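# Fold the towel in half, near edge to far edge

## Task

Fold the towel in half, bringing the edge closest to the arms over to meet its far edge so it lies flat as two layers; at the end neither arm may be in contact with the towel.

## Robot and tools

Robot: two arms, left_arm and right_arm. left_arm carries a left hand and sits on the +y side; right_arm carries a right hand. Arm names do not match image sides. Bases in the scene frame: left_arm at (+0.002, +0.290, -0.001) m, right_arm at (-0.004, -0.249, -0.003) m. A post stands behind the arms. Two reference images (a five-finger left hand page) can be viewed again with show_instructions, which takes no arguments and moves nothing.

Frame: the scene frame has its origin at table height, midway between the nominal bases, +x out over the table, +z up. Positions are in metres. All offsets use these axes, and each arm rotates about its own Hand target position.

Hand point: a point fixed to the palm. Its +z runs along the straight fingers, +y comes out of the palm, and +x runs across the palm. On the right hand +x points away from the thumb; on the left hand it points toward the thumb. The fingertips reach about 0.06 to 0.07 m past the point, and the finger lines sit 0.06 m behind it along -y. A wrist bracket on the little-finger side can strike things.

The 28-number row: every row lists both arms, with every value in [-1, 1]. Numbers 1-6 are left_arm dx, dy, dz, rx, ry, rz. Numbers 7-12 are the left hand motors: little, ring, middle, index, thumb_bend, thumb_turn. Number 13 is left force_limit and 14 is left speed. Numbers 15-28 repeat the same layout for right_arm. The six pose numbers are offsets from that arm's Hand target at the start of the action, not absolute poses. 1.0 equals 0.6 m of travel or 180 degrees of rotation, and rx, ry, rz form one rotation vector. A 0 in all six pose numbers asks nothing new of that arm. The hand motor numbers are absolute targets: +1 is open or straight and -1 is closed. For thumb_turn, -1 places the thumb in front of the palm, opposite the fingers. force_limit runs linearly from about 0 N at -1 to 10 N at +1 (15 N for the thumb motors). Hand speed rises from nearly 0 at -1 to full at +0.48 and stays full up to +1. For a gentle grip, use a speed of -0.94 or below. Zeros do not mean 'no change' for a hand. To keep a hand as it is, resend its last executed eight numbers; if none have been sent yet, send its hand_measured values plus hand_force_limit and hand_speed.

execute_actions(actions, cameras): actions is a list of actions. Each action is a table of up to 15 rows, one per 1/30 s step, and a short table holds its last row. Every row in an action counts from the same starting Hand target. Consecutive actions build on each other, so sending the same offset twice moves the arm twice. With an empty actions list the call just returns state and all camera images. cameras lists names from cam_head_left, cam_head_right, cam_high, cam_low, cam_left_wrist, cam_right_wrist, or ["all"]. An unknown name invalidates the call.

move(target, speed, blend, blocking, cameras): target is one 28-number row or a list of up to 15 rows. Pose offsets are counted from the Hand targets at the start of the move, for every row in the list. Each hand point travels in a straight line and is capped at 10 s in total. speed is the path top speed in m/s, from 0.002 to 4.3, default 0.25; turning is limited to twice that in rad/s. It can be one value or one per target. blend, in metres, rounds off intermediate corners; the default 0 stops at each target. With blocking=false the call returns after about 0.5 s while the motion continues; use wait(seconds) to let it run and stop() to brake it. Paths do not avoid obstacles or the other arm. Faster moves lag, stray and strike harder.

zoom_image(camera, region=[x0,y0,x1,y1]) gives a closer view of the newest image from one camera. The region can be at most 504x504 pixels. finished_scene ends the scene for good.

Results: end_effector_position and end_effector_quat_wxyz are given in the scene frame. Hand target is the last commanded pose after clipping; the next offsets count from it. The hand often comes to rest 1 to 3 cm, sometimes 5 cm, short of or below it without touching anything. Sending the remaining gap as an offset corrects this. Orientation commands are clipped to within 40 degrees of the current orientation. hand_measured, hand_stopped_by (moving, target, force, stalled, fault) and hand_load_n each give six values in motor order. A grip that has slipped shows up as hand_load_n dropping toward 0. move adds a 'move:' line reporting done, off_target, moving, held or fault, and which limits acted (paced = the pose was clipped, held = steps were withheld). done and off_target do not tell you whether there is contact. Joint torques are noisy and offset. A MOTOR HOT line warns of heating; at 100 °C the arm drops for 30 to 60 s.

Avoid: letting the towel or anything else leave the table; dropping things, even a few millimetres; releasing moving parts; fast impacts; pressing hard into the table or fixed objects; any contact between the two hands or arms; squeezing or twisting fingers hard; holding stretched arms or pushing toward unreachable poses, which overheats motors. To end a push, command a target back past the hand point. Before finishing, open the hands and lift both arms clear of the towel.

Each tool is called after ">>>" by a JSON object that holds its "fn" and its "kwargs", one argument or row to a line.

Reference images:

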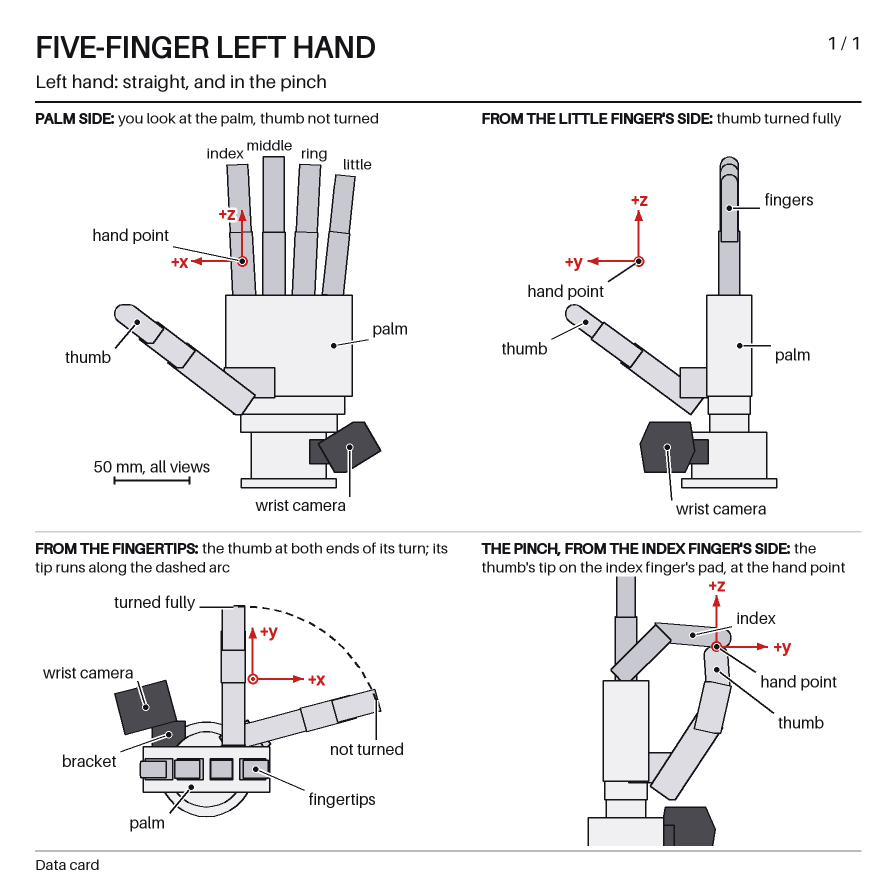

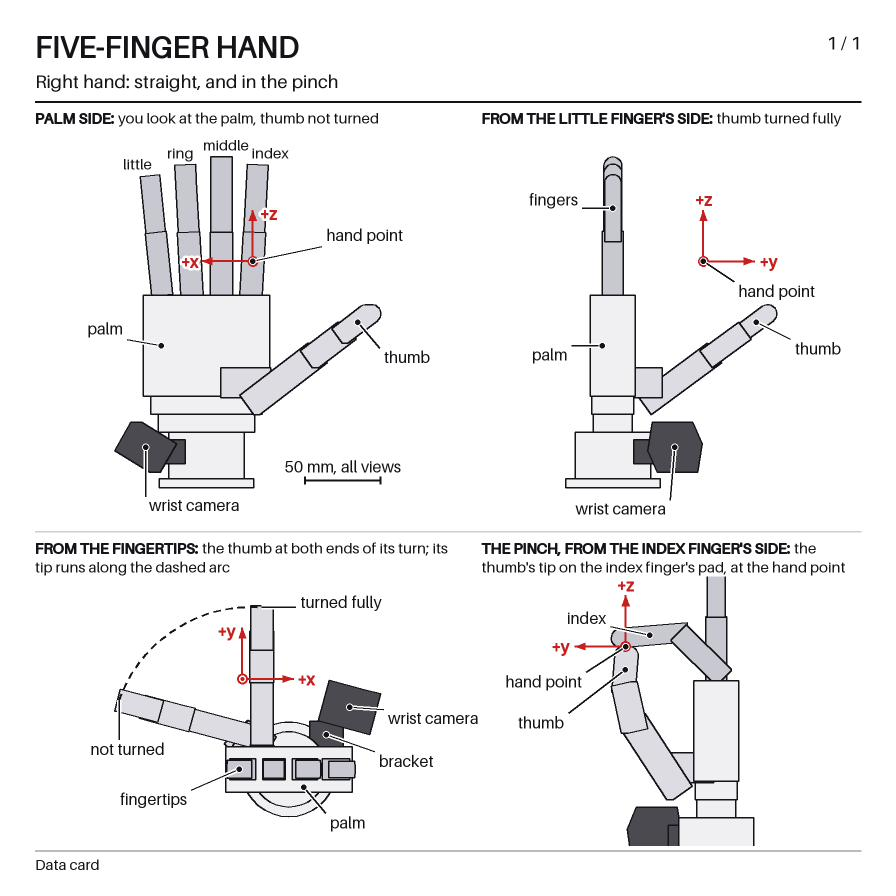

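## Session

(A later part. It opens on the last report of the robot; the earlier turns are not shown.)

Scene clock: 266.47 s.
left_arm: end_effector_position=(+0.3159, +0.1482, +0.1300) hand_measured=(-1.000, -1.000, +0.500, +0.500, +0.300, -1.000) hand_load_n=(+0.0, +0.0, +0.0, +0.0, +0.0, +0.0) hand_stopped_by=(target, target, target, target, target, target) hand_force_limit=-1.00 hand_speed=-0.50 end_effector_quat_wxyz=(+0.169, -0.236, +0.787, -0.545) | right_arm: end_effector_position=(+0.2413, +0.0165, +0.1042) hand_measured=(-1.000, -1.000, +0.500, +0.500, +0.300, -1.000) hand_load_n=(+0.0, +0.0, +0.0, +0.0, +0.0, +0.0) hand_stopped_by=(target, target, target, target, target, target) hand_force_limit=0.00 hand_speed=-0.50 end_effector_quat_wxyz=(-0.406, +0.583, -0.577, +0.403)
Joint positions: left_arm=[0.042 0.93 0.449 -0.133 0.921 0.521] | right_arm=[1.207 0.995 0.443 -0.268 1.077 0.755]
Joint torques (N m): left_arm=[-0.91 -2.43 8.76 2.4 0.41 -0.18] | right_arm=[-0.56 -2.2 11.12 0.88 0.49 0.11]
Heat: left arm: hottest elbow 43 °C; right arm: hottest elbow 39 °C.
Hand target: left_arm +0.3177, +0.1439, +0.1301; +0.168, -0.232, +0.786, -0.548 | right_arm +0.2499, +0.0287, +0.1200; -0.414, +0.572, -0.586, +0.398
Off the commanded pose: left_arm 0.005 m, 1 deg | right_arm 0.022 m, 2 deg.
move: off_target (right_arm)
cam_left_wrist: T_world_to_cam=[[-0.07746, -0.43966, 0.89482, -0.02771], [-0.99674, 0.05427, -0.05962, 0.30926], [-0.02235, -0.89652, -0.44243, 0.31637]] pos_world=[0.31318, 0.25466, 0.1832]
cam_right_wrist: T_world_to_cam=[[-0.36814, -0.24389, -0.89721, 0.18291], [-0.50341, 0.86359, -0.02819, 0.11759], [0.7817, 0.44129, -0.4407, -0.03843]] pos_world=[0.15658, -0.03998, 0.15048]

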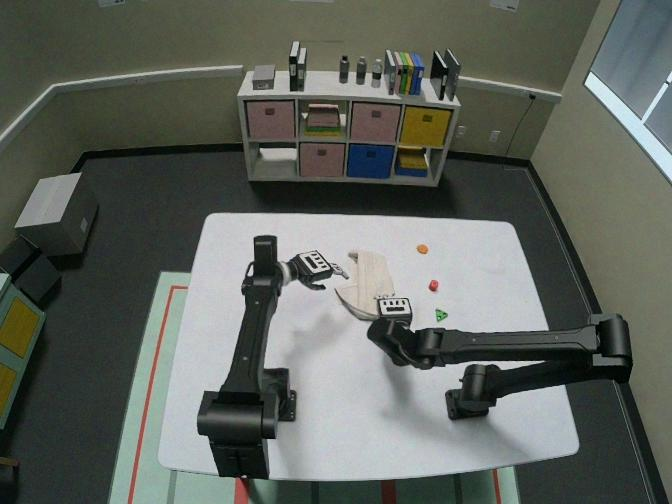

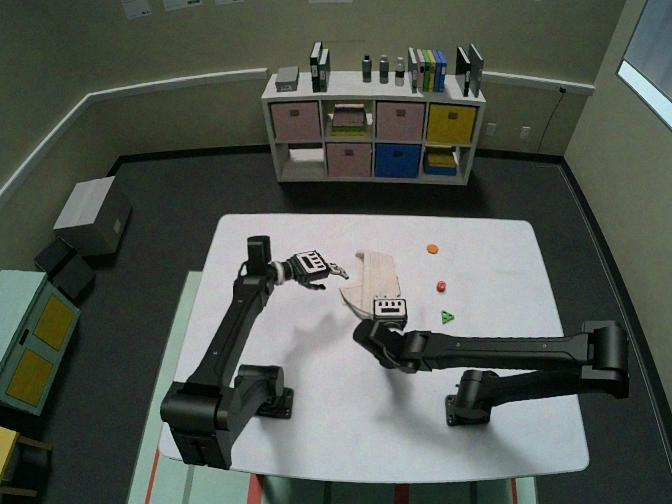

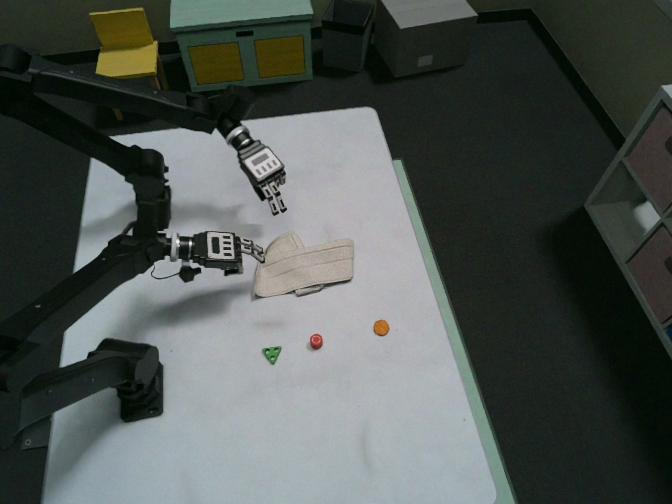

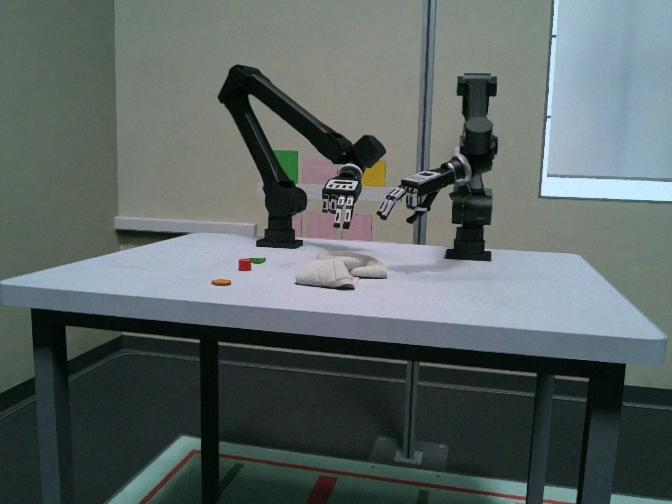

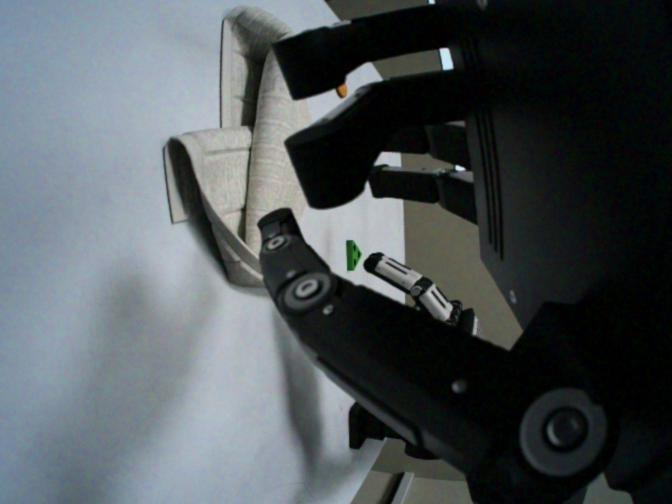

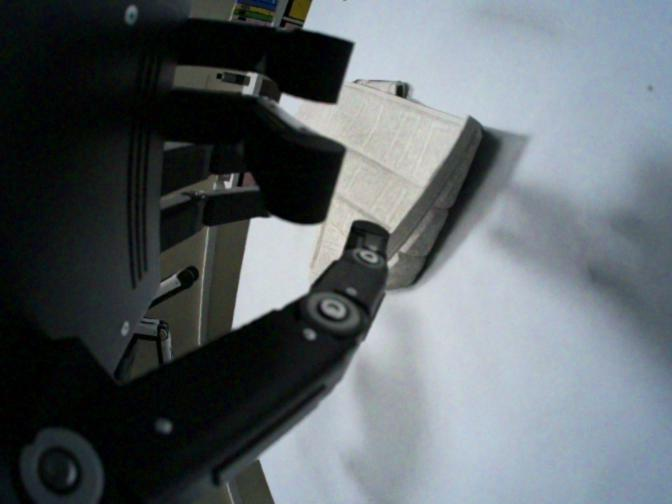

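>>> {"fn": "execute_actions", "kwargs": {
  "actions": []
}}

Scene clock: 268.00 s.
left_arm: end_effector_position=(+0.3159, +0.1482, +0.1300) hand_measured=(-1.000, -1.000, +0.500, +0.500, +0.300, -1.000) hand_load_n=(+0.0, +0.0, +0.0, +0.0, +0.0, +0.0) hand_stopped_by=(target, target, target, target, target, target) hand_force_limit=-1.00 hand_speed=-0.50 end_effector_quat_wxyz=(+0.169, -0.236, +0.787, -0.545) | right_arm: end_effector_position=(+0.2413, +0.0165, +0.1042) hand_measured=(-1.000, -1.000, +0.500, +0.500, +0.300, -1.000) hand_load_n=(+0.0, +0.0, +0.0, +0.0, +0.0, +0.0) hand_stopped_by=(target, target, target, target, target, target) hand_force_limit=0.00 hand_speed=-0.50 end_effector_quat_wxyz=(-0.406, +0.583, -0.577, +0.403)
Joint positions: left_arm=[0.042 0.93 0.449 -0.133 0.921 0.521] | right_arm=[1.207 0.995 0.443 -0.268 1.077 0.756]
Joint velocities: within noise
Joint torques (N m): left_arm=[-0.85 -2.26 8.79 2.37 0.4 -0.17] | right_arm=[-0.5 -2.14 11.12 0.91 0.49 0.08]
Motor temperatures (°C): left_arm=[28 27 43 26 32 27] | right_arm=[31 30 39 29 29 29]
Heat: left arm: hottest elbow 43 °C; right arm: hottest elbow 39 °C.
Hand target: left_arm +0.3177, +0.1439, +0.1301; +0.168, -0.232, +0.786, -0.548 | right_arm +0.2499, +0.0287, +0.1200; -0.414, +0.572, -0.586, +0.398
Off the commanded pose: left_arm 0.005 m, 1 deg | right_arm 0.022 m, 2 deg.
camera_calibration:
cam_left_wrist: T_world_to_cam=[[-0.07746, -0.43966, 0.89482, -0.02771], [-0.99674, 0.05427, -0.05962, 0.30926], [-0.02235, -0.89652, -0.44243, 0.31637]] pos_world=[0.31318, 0.25466, 0.1832]
cam_right_wrist: T_world_to_cam=[[-0.3682, -0.24357, -0.89727, 0.18287], [-0.50325, 0.86369, -0.02795, 0.11744], [0.78177, 0.44126, -0.44059, -0.03855]] pos_world=[0.15658, -0.03988, 0.15038]

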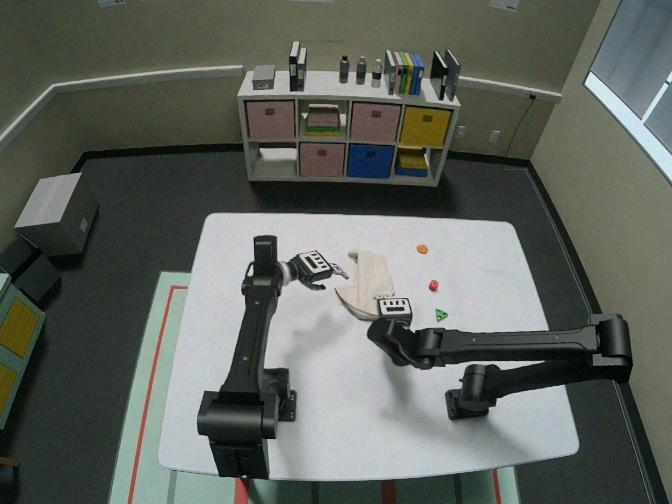

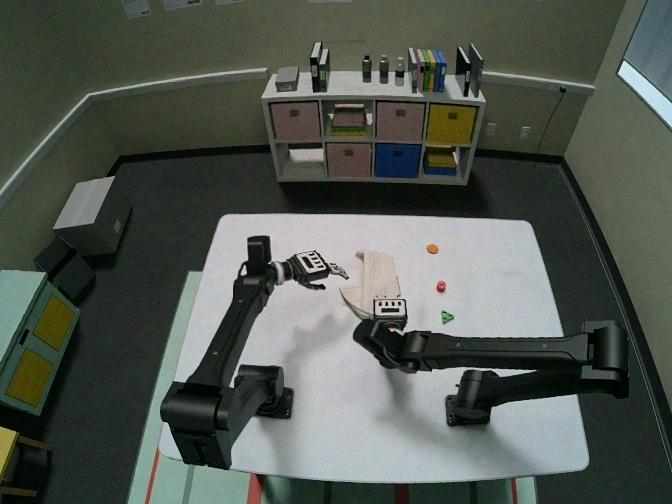

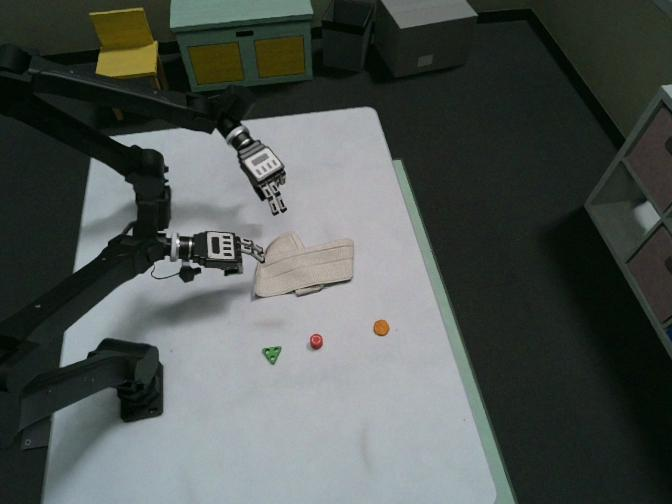

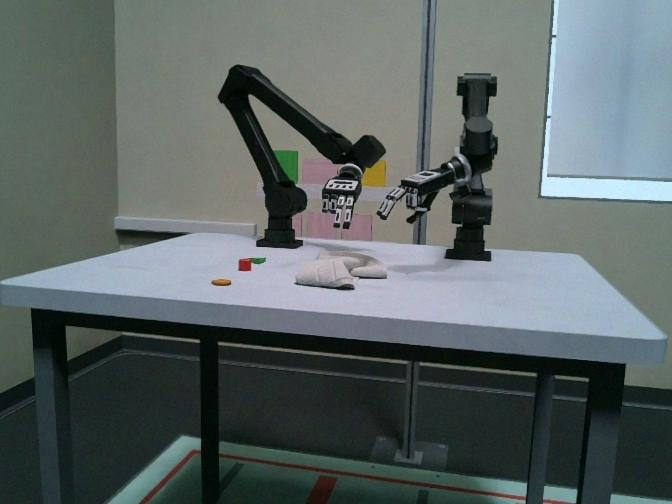

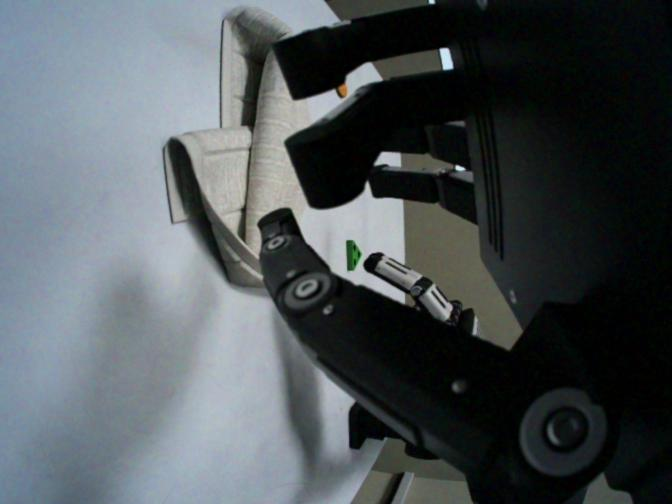

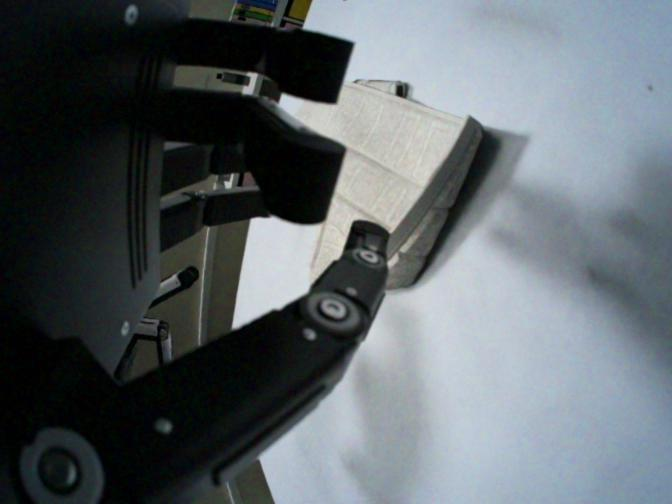

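>>> {"fn": "zoom_image", "kwargs": {
  "camera": "cam_high",
  "region": [220, 200, 400, 320]
}}

>>> {"fn": "zoom_image", "kwargs": {
  "camera": "cam_left_wrist",
  "region": [140, 0, 360, 300]
}}

>>> {"fn": "zoom_image", "kwargs": {
  "camera": "cam_right_wrist",
  "region": [280, 60, 540, 310]
}}

>>> {"fn": "zoom_image", "kwargs": {
  "camera": "cam_low",
  "region": [270, 230, 410, 310]
}}

>>> {"fn": "zoom_image", "kwargs": {
  "camera": "cam_head_left",
  "region": [310, 230, 430, 340]
}}

Scaled by 2.800.

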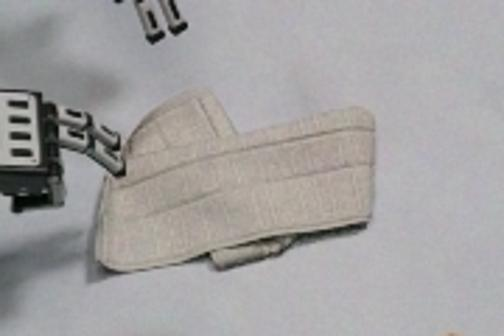

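Scaled by 1.680 from the camera's image (finer frame: 960x720).

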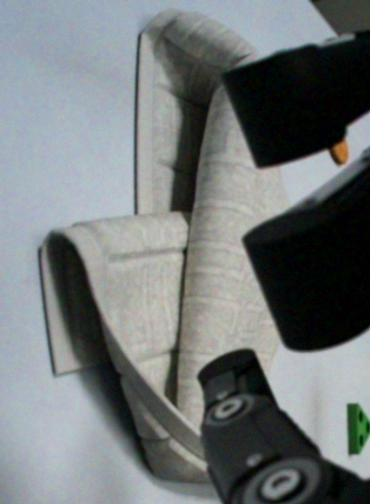

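Scaled by 1.938 from the camera's image (finer frame: 960x720).

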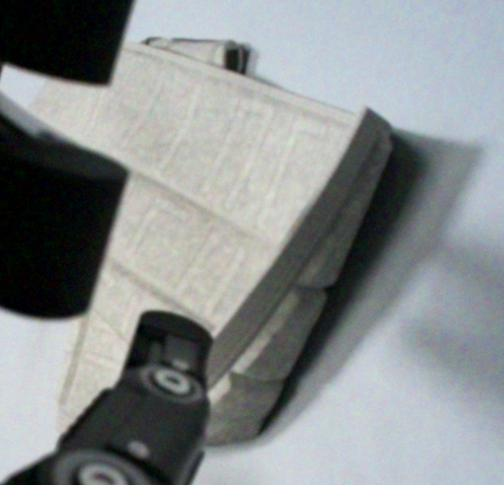

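Scaled by 3.600.

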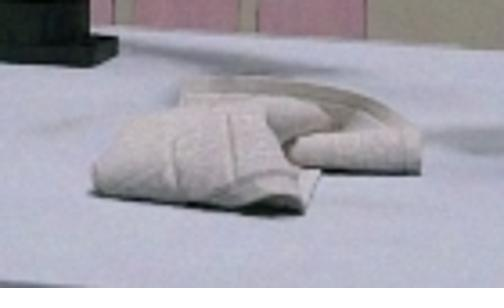

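Scaled by 4.200.

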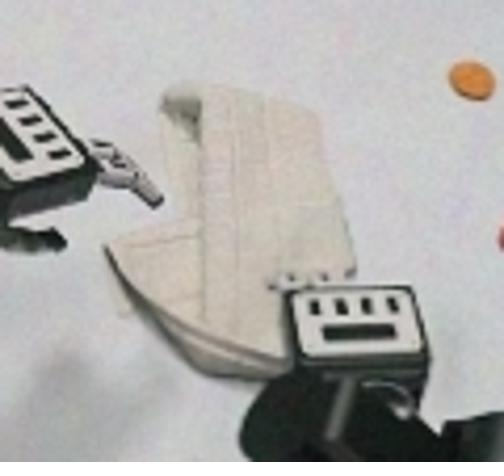

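>>> {"fn": "zoom_image", "kwargs": {
  "camera": "cam_left_wrist",
  "region": [150, 110, 280, 300]
}}

Scaled by 2.653 from the camera's image (finer frame: 960x720).

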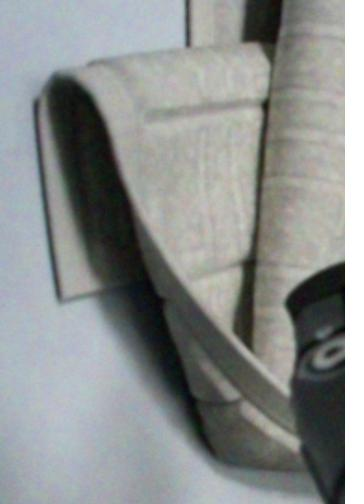

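>>> {"fn": "move", "kwargs": {
  "target": [0,0,0,0,0,0,-1,-1,0.5,0.5,0.3,-1,-1,-0.5, -0.08,0,0.02,0,0,0,-1,-1,0.5,0.5,0.3,-1,0,-0.5],
  "cameras": ["cam_head_left","cam_head_right","cam_high","cam_right_wrist"]
}}

>>> {"fn": "zoom_image", "kwargs": {
  "camera": "cam_high",
  "region": [235, 220, 375, 310]
}}

>>> {"fn": "zoom_image", "kwargs": {
  "camera": "cam_head_right",
  "region": [320, 235, 420, 325]
}}

>>> {"fn": "zoom_image", "kwargs": {
  "camera": "cam_right_wrist",
  "region": [280, 20, 540, 310]
}}

Scene clock: 274.80 s.
left_arm: end_effector_position=(+0.3159, +0.1482, +0.1300) hand_measured=(-1.000, -1.000, +0.500, +0.500, +0.300, -1.000) hand_load_n=(+0.0, +0.0, +0.0, +0.0, +0.0, +0.0) hand_stopped_by=(target, target, target, target, target, target) hand_force_limit=-1.00 hand_speed=-0.50 end_effector_quat_wxyz=(+0.169, -0.236, +0.787, -0.545) | right_arm: end_effector_position=(+0.2021, +0.0116, +0.1154) hand_measured=(-1.000, -1.000, +0.500, +0.500, +0.300, -1.000) hand_load_n=(+0.0, +0.0, +0.0, +0.0, +0.0, +0.0) hand_stopped_by=(target, target, target, target, target, target) hand_force_limit=0.00 hand_speed=-0.50 end_effector_quat_wxyz=(-0.401, +0.578, -0.584, +0.406)
Joint positions: left_arm=[0.042 0.93 0.449 -0.133 0.921 0.521] | right_arm=[1.363 0.971 0.503 -0.665 1.175 1.1]
Joint torques (N m): left_arm=[-1.03 -2.32 8.65 2.41 0.41 -0.19] | right_arm=[1.38 -1.85 11.14 0.53 1.01 0.13]
Heat: left arm: hottest elbow 43 °C; right arm: hottest elbow 40 °C.
Hand target: left_arm +0.3177, +0.1439, +0.1301; +0.168, -0.232, +0.786, -0.548 | right_arm +0.2019, +0.0286, +0.1320; -0.414, +0.572, -0.586, +0.398
Off the commanded pose: left_arm 0.005 m, 1 deg | right_arm 0.024 m, 2 deg.
move: off_target (right_arm)
cam_right_wrist: T_world_to_cam=[[-0.37518, -0.23614, -0.89637, 0.17855], [-0.48542, 0.87386, -0.02703, 0.09848], [0.78968, 0.42498, -0.44249, -0.00188]] pos_world=[0.11627, -0.0431, 0.16188]

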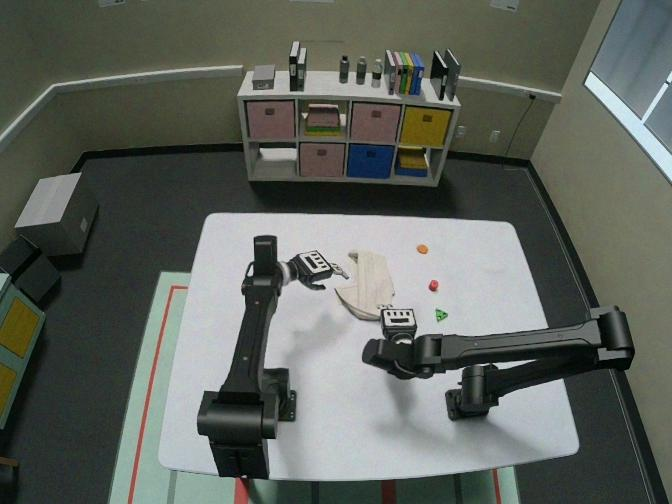

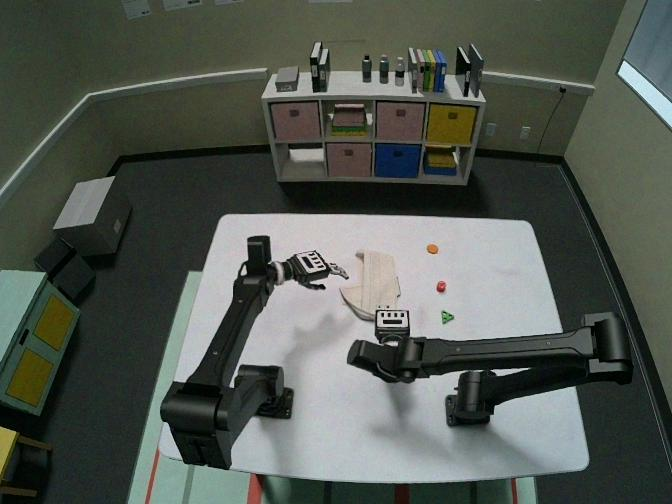

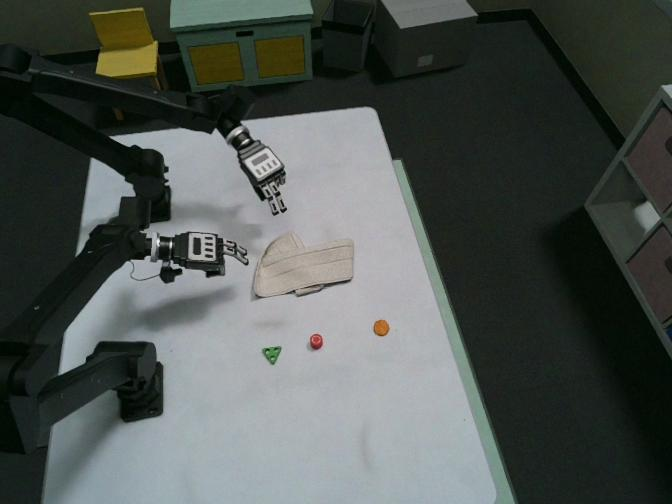

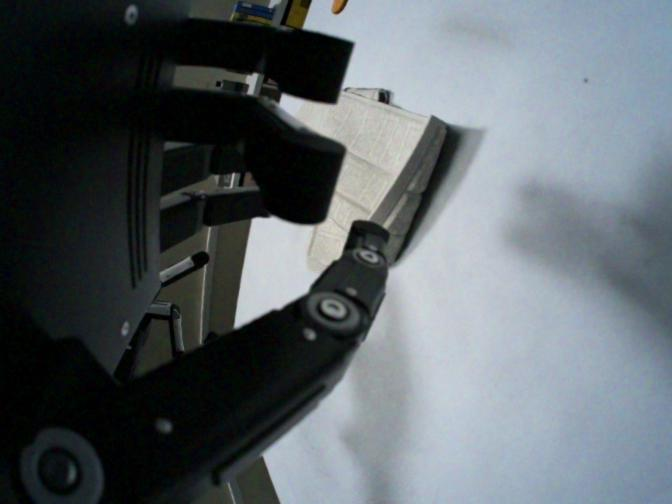

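Scaled by 3.600.

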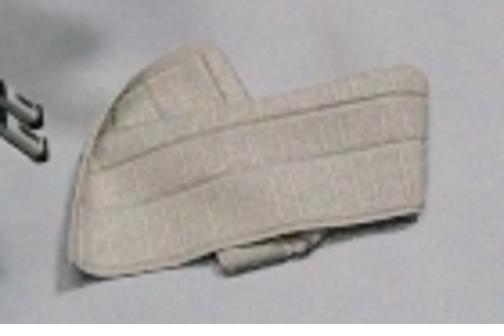

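Scaled by 5.040.

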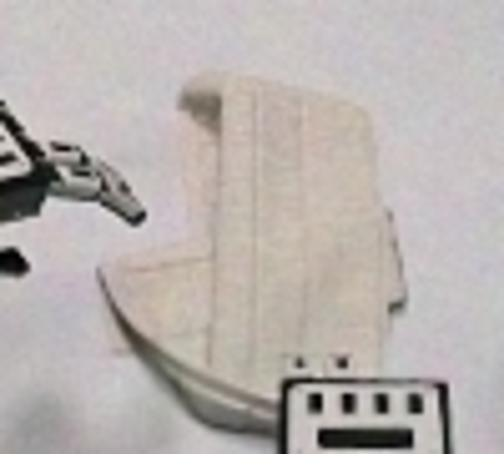

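Scaled by 1.738 from the camera's image (finer frame: 960x720).

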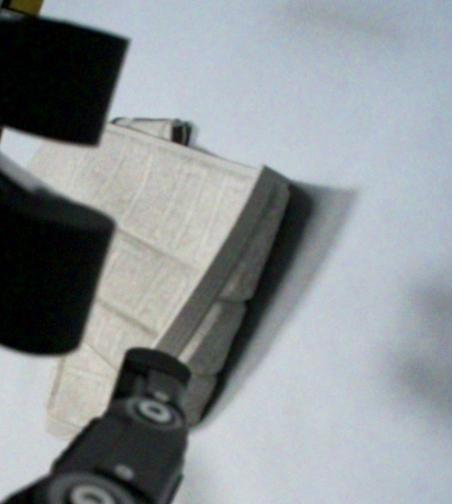

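>>> {"fn": "move", "kwargs": {
  "target": [0.0588,-0.0325,-0.1168,0,0,0,-1,-1,0.8,0.8,0.3,-1,0,-0.5, 0,0,0,0,0,0,-1,-1,0.5,0.5,0.3,-1,0,-0.5],
  "cameras": ["cam_high","cam_left_wrist","cam_head_left"]
}}

>>> {"fn": "zoom_image", "kwargs": {
  "camera": "cam_left_wrist",
  "region": [100, 60, 400, 360]
}}

>>> {"fn": "zoom_image", "kwargs": {
  "camera": "cam_high",
  "region": [235, 190, 375, 310]
}}

Scene clock: 279.03 s.
left_arm: end_effector_position=(+0.3509, +0.1300, +0.0593) hand_measured=(-1.000, -1.000, +0.800, +0.800, +0.300, -1.000) hand_load_n=(+0.0, +0.0, +0.0, +0.0, +0.0, +0.0) hand_stopped_by=(target, target, target, target, target, target) hand_force_limit=0.00 hand_speed=-0.50 end_effector_quat_wxyz=(+0.169, -0.237, +0.787, -0.544) | right_arm: end_effector_position=(+0.2020, +0.0118, +0.1152) hand_measured=(-1.000, -1.000, +0.500, +0.500, +0.300, -1.000) hand_load_n=(+0.0, +0.0, +0.0, +0.0, +0.0, +0.0) hand_stopped_by=(target, target, target, target, target, target) hand_force_limit=0.00 hand_speed=-0.50 end_effector_quat_wxyz=(-0.401, +0.578, -0.584, +0.406)
Joint positions: left_arm=[-0.027 1.257 0.408 0.28 0.861 0.46] | right_arm=[1.363 0.972 0.503 -0.665 1.175 1.102]
Joint torques (N m): left_arm=[-0.79 -4.66 7.19 2.5 0.35 -0.19] | right_arm=[1.38 -1.85 11.15 0.46 1.01 0.08]
Heat: left arm: hottest elbow 42 °C; right arm: hottest elbow 41 °C.
Hand target: left_arm +0.3530, +0.1244, +0.0602; +0.169, -0.232, +0.786, -0.548 | right_arm +0.2018, +0.0287, +0.1319; -0.413, +0.572, -0.586, +0.398
Off the commanded pose: left_arm 0.006 m, 1 deg | right_arm 0.024 m, 2 deg.
move: done
cam_left_wrist: T_world_to_cam=[[-0.07505, -0.44095, 0.89439, 0.02965], [-0.99693, 0.05338, -0.05734, 0.34105], [-0.02246, -0.89594, -0.4436, 0.26954]] pos_world=[0.34828, 0.23636, 0.1126]
Images, in order (width x height): cam_head_left 672x504, cam_high 672x504, cam_left_wrist 672x504.

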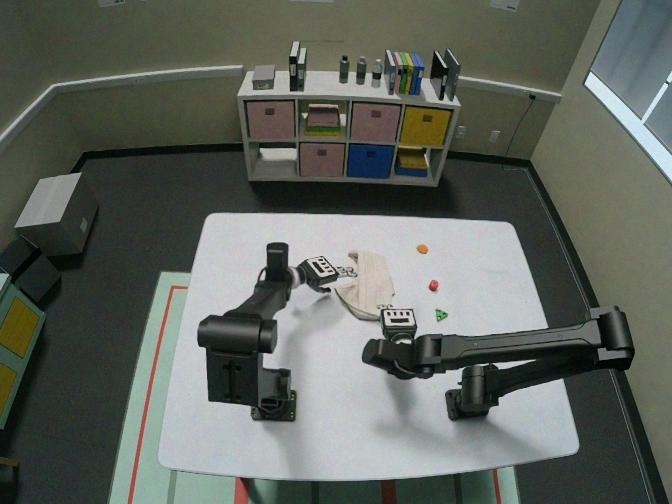

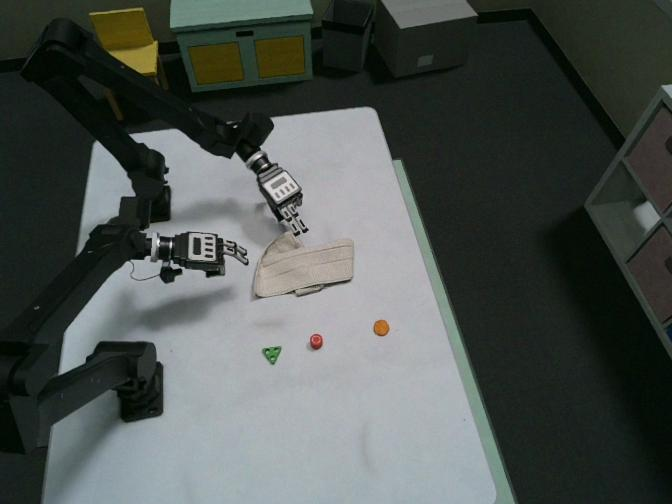

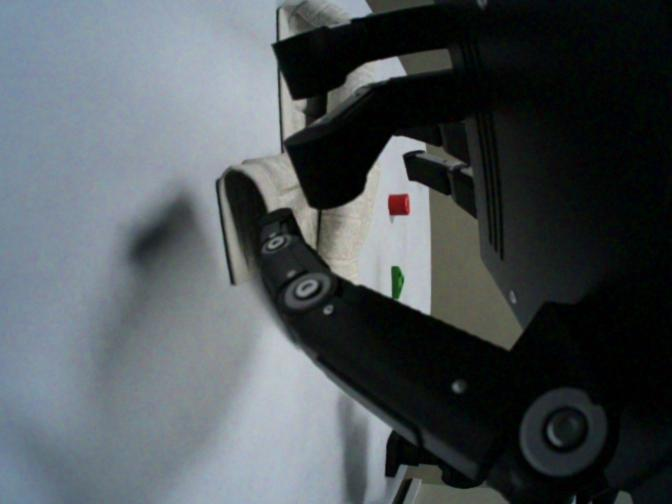

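Scaled by 1.680 from the camera's image (finer frame: 960x720).

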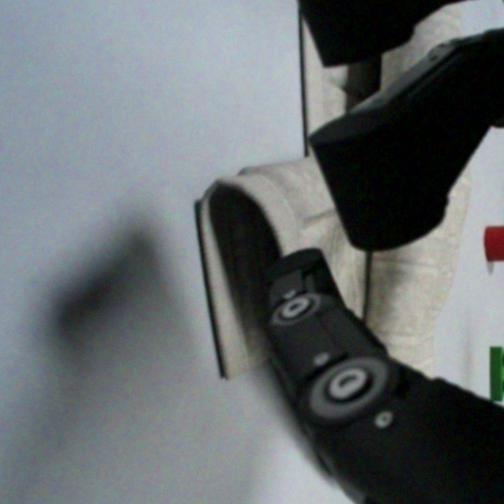

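Scaled by 3.600.

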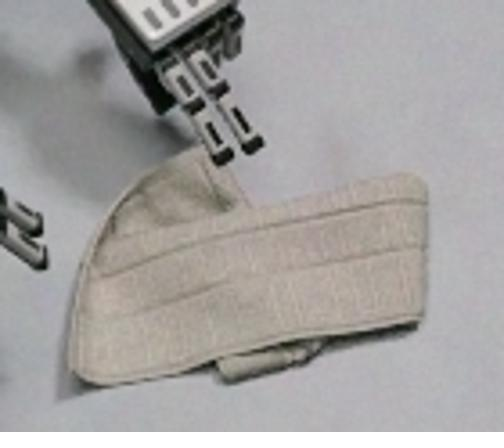

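>>> {"fn": "move", "kwargs": {
  "target": [0.0032,-0.0027,-0.058,0,0,0,-1,-1,0.8,0.8,0.3,-1,0,-0.5, 0,0,0,0,0,0,-1,-1,0.5,0.5,0.3,-1,0,-0.5],
  "speed": 0.1,
  "cameras": ["cam_high","cam_left_wrist","cam_head_left"]
}}

>>> {"fn": "zoom_image", "kwargs": {
  "camera": "cam_left_wrist",
  "region": [100, 60, 400, 360]
}}

>>> {"fn": "zoom_image", "kwargs": {
  "camera": "cam_head_left",
  "region": [310, 230, 430, 340]
}}

Scene clock: 280.83 s.
left_arm: end_effector_position=(+0.3553, +0.1284, +0.0261) hand_measured=(-1.000, -1.000, +0.800, +0.800, +0.300, -1.000) hand_load_n=(+0.0, +0.0, +0.0, +0.0, +0.0, +0.0) hand_stopped_by=(target, target, target, target, target, target) hand_force_limit=0.00 hand_speed=-0.50 end_effector_quat_wxyz=(+0.171, -0.236, +0.787, -0.544) | right_arm: end_effector_position=(+0.2020, +0.0118, +0.1152) hand_measured=(-1.000, -1.000, +0.500, +0.500, +0.300, -1.000) hand_load_n=(+0.0, +0.0, +0.0, +0.0, +0.0, +0.0) hand_stopped_by=(target, target, target, target, target, target) hand_force_limit=0.00 hand_speed=-0.50 end_effector_quat_wxyz=(-0.401, +0.578, -0.584, +0.406)
Joint positions: left_arm=[-0.033 1.398 0.384 0.452 0.856 0.456] | right_arm=[1.363 0.972 0.503 -0.665 1.175 1.102]
Joint torques (N m): left_arm=[-0.79 -5.6 5.7 2.5 0.35 -0.21] | right_arm=[1.38 -1.85 11.15 0.46 1.01 0.08]
Heat: left arm: hottest elbow 42 °C; right arm: hottest elbow 41 °C.
Hand target: left_arm +0.3551, +0.1228, +0.0255; +0.169, -0.232, +0.786, -0.548 | right_arm +0.2018, +0.0287, +0.1319; -0.413, +0.572, -0.586, +0.398
Off the commanded pose: left_arm 0.006 m, 1 deg | right_arm 0.024 m, 2 deg.
move: done
cam_left_wrist: T_world_to_cam=[[-0.07865, -0.44095, 0.89408, 0.06015], [-0.9967, 0.053, -0.06153, 0.34366], [-0.02025, -0.89596, -0.44367, 0.25275]] pos_world=[0.35237, 0.23476, 0.0795]
Images, in order (width x height): cam_head_left 672x504, cam_high 672x504, cam_left_wrist 672x504.

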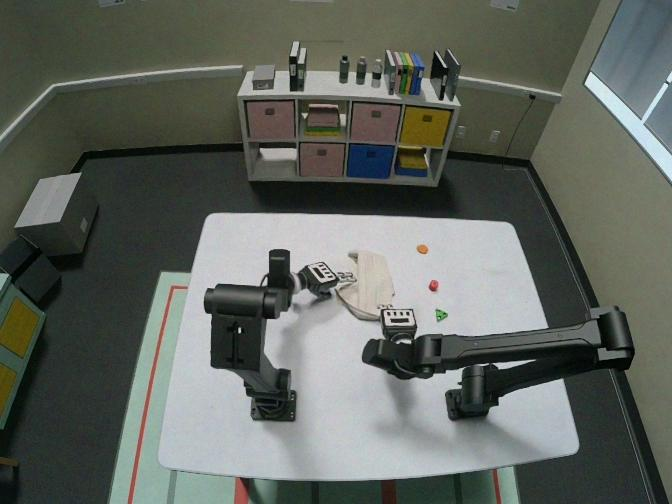

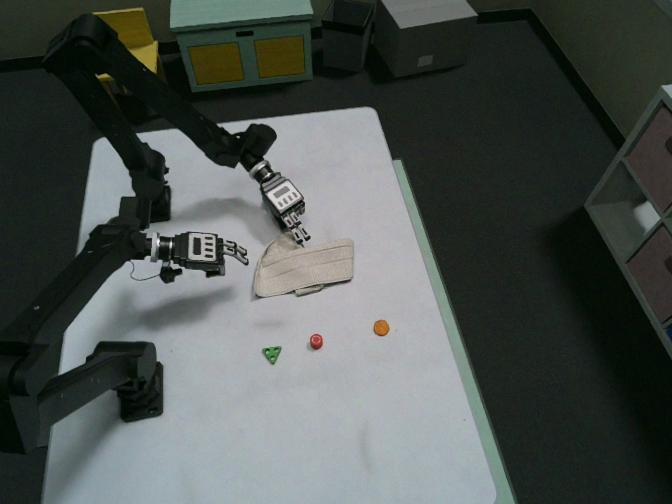

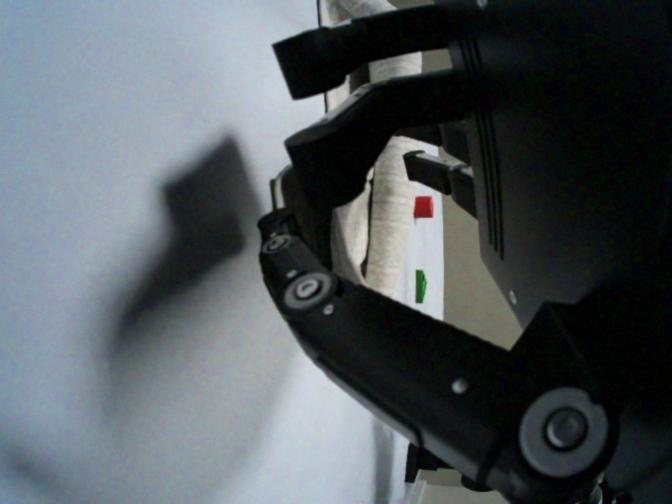

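Scaled by 1.680 from the camera's image (finer frame: 960x720).

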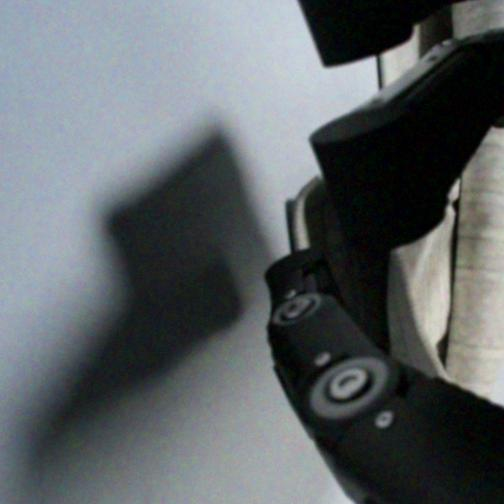

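Scaled by 4.200.

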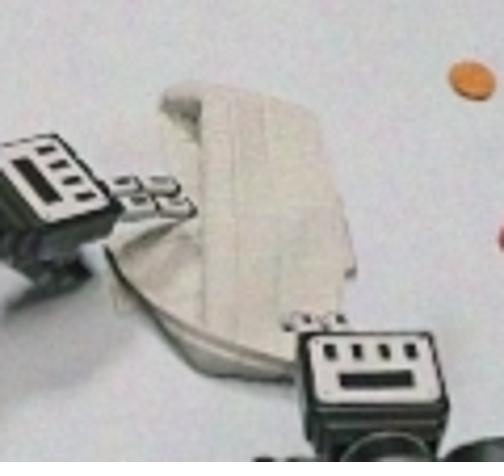

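>>> {"fn": "move", "kwargs": {
  "target": [
    [0,0,0,0,0,0,-1,-1,0.15,0.15,0.2,-1,0,-0.6, 0,0,0,0,0,0,-1,-1,0.5,0.5,0.3,-1,0,-0.5],
    [0,0,0,0,0,0,-1,-1,-0.1,-0.1,0.12,-1,0,-0.8, 0,0,0,0,0,0,-1,-1,0.5,0.5,0.3,-1,0,-0.5],
    [0,0,0,0,0,0,-1,-1,-0.5,-0.5,0.1,-1,0,-0.88, 0,0,0,0,0,0,-1,-1,0.5,0.5,0.3,-1,0,-0.5]
  ],
  "cameras": ["cam_left_wrist","cam_head_left","cam_low"]
}}

>>> {"fn": "zoom_image", "kwargs": {
  "camera": "cam_left_wrist",
  "region": [200, 60, 440, 300]
}}

>>> {"fn": "zoom_image", "kwargs": {
  "camera": "cam_low",
  "region": [290, 210, 430, 310]
}}

Scene clock: 283.87 s.
left_arm: end_effector_position=(+0.3552, +0.1282, +0.0262) hand_measured=(-1.000, -1.000, -0.242, -0.252, +0.100, -1.000) hand_load_n=(+0.0, +0.0, +8.5, +7.5, +1.5, +0.0) hand_stopped_by=(target, target, force, force, target, target) hand_force_limit=0.00 hand_speed=-0.88 end_effector_quat_wxyz=(+0.170, -0.236, +0.787, -0.545) | right_arm: end_effector_position=(+0.2020, +0.0118, +0.1152) hand_measured=(-1.000, -1.000, +0.500, +0.500, +0.300, -1.000) hand_load_n=(+0.0, -0.5, +0.0, +0.0, +0.0, +0.0) hand_stopped_by=(target, target, target, target, target, target) hand_force_limit=0.00 hand_speed=-0.50 end_effector_quat_wxyz=(-0.401, +0.578, -0.584, +0.406)
Joint positions: left_arm=[-0.033 1.398 0.384 0.452 0.856 0.455] | right_arm=[1.363 0.972 0.503 -0.665 1.175 1.102]
Joint torques (N m): left_arm=[-0.85 -5.6 5.71 2.47 0.34 -0.18] | right_arm=[1.38 -1.9 11.15 0.46 1.01 0.08]
Heat: left arm: hottest elbow 42 °C; right arm: hottest elbow 42 °C.
Hand target: left_arm +0.3551, +0.1228, +0.0254; +0.169, -0.232, +0.786, -0.548 | right_arm +0.2018, +0.0287, +0.1319; -0.413, +0.572, -0.586, +0.398
Off the commanded pose: left_arm 0.005 m, 1 deg | right_arm 0.024 m, 2 deg.
move: done
cam_left_wrist: T_world_to_cam=[[-0.07815, -0.44063, 0.89428, 0.05979], [-0.99673, 0.05303, -0.06098, 0.34353], [-0.02055, -0.89612, -0.44334, 0.25268]] pos_world=[0.35228, 0.23456, 0.0795]
Images, in order (width x height): cam_head_left 672x504, cam_low 672x504, cam_left_wrist 672x504.

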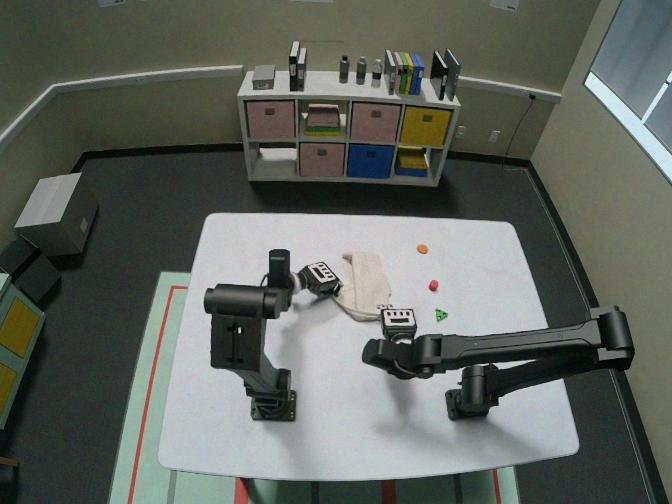

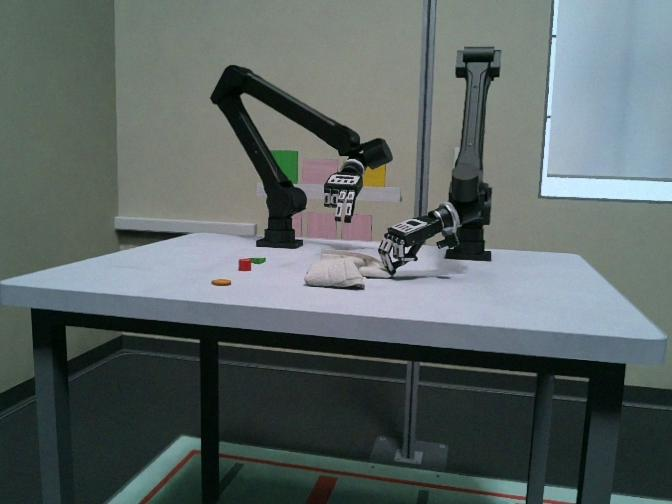

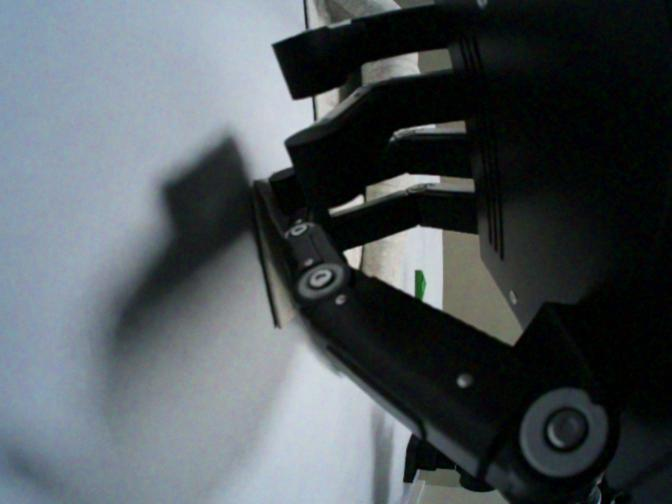

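Scaled by 2.100 from the camera's image (finer frame: 960x720).

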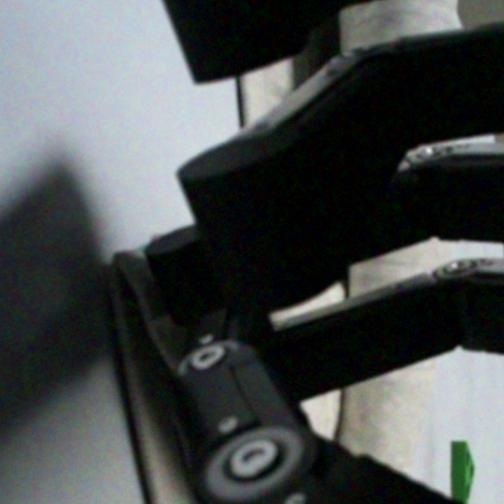

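Scaled by 3.600.

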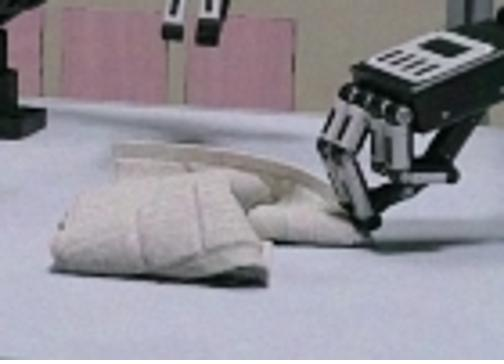

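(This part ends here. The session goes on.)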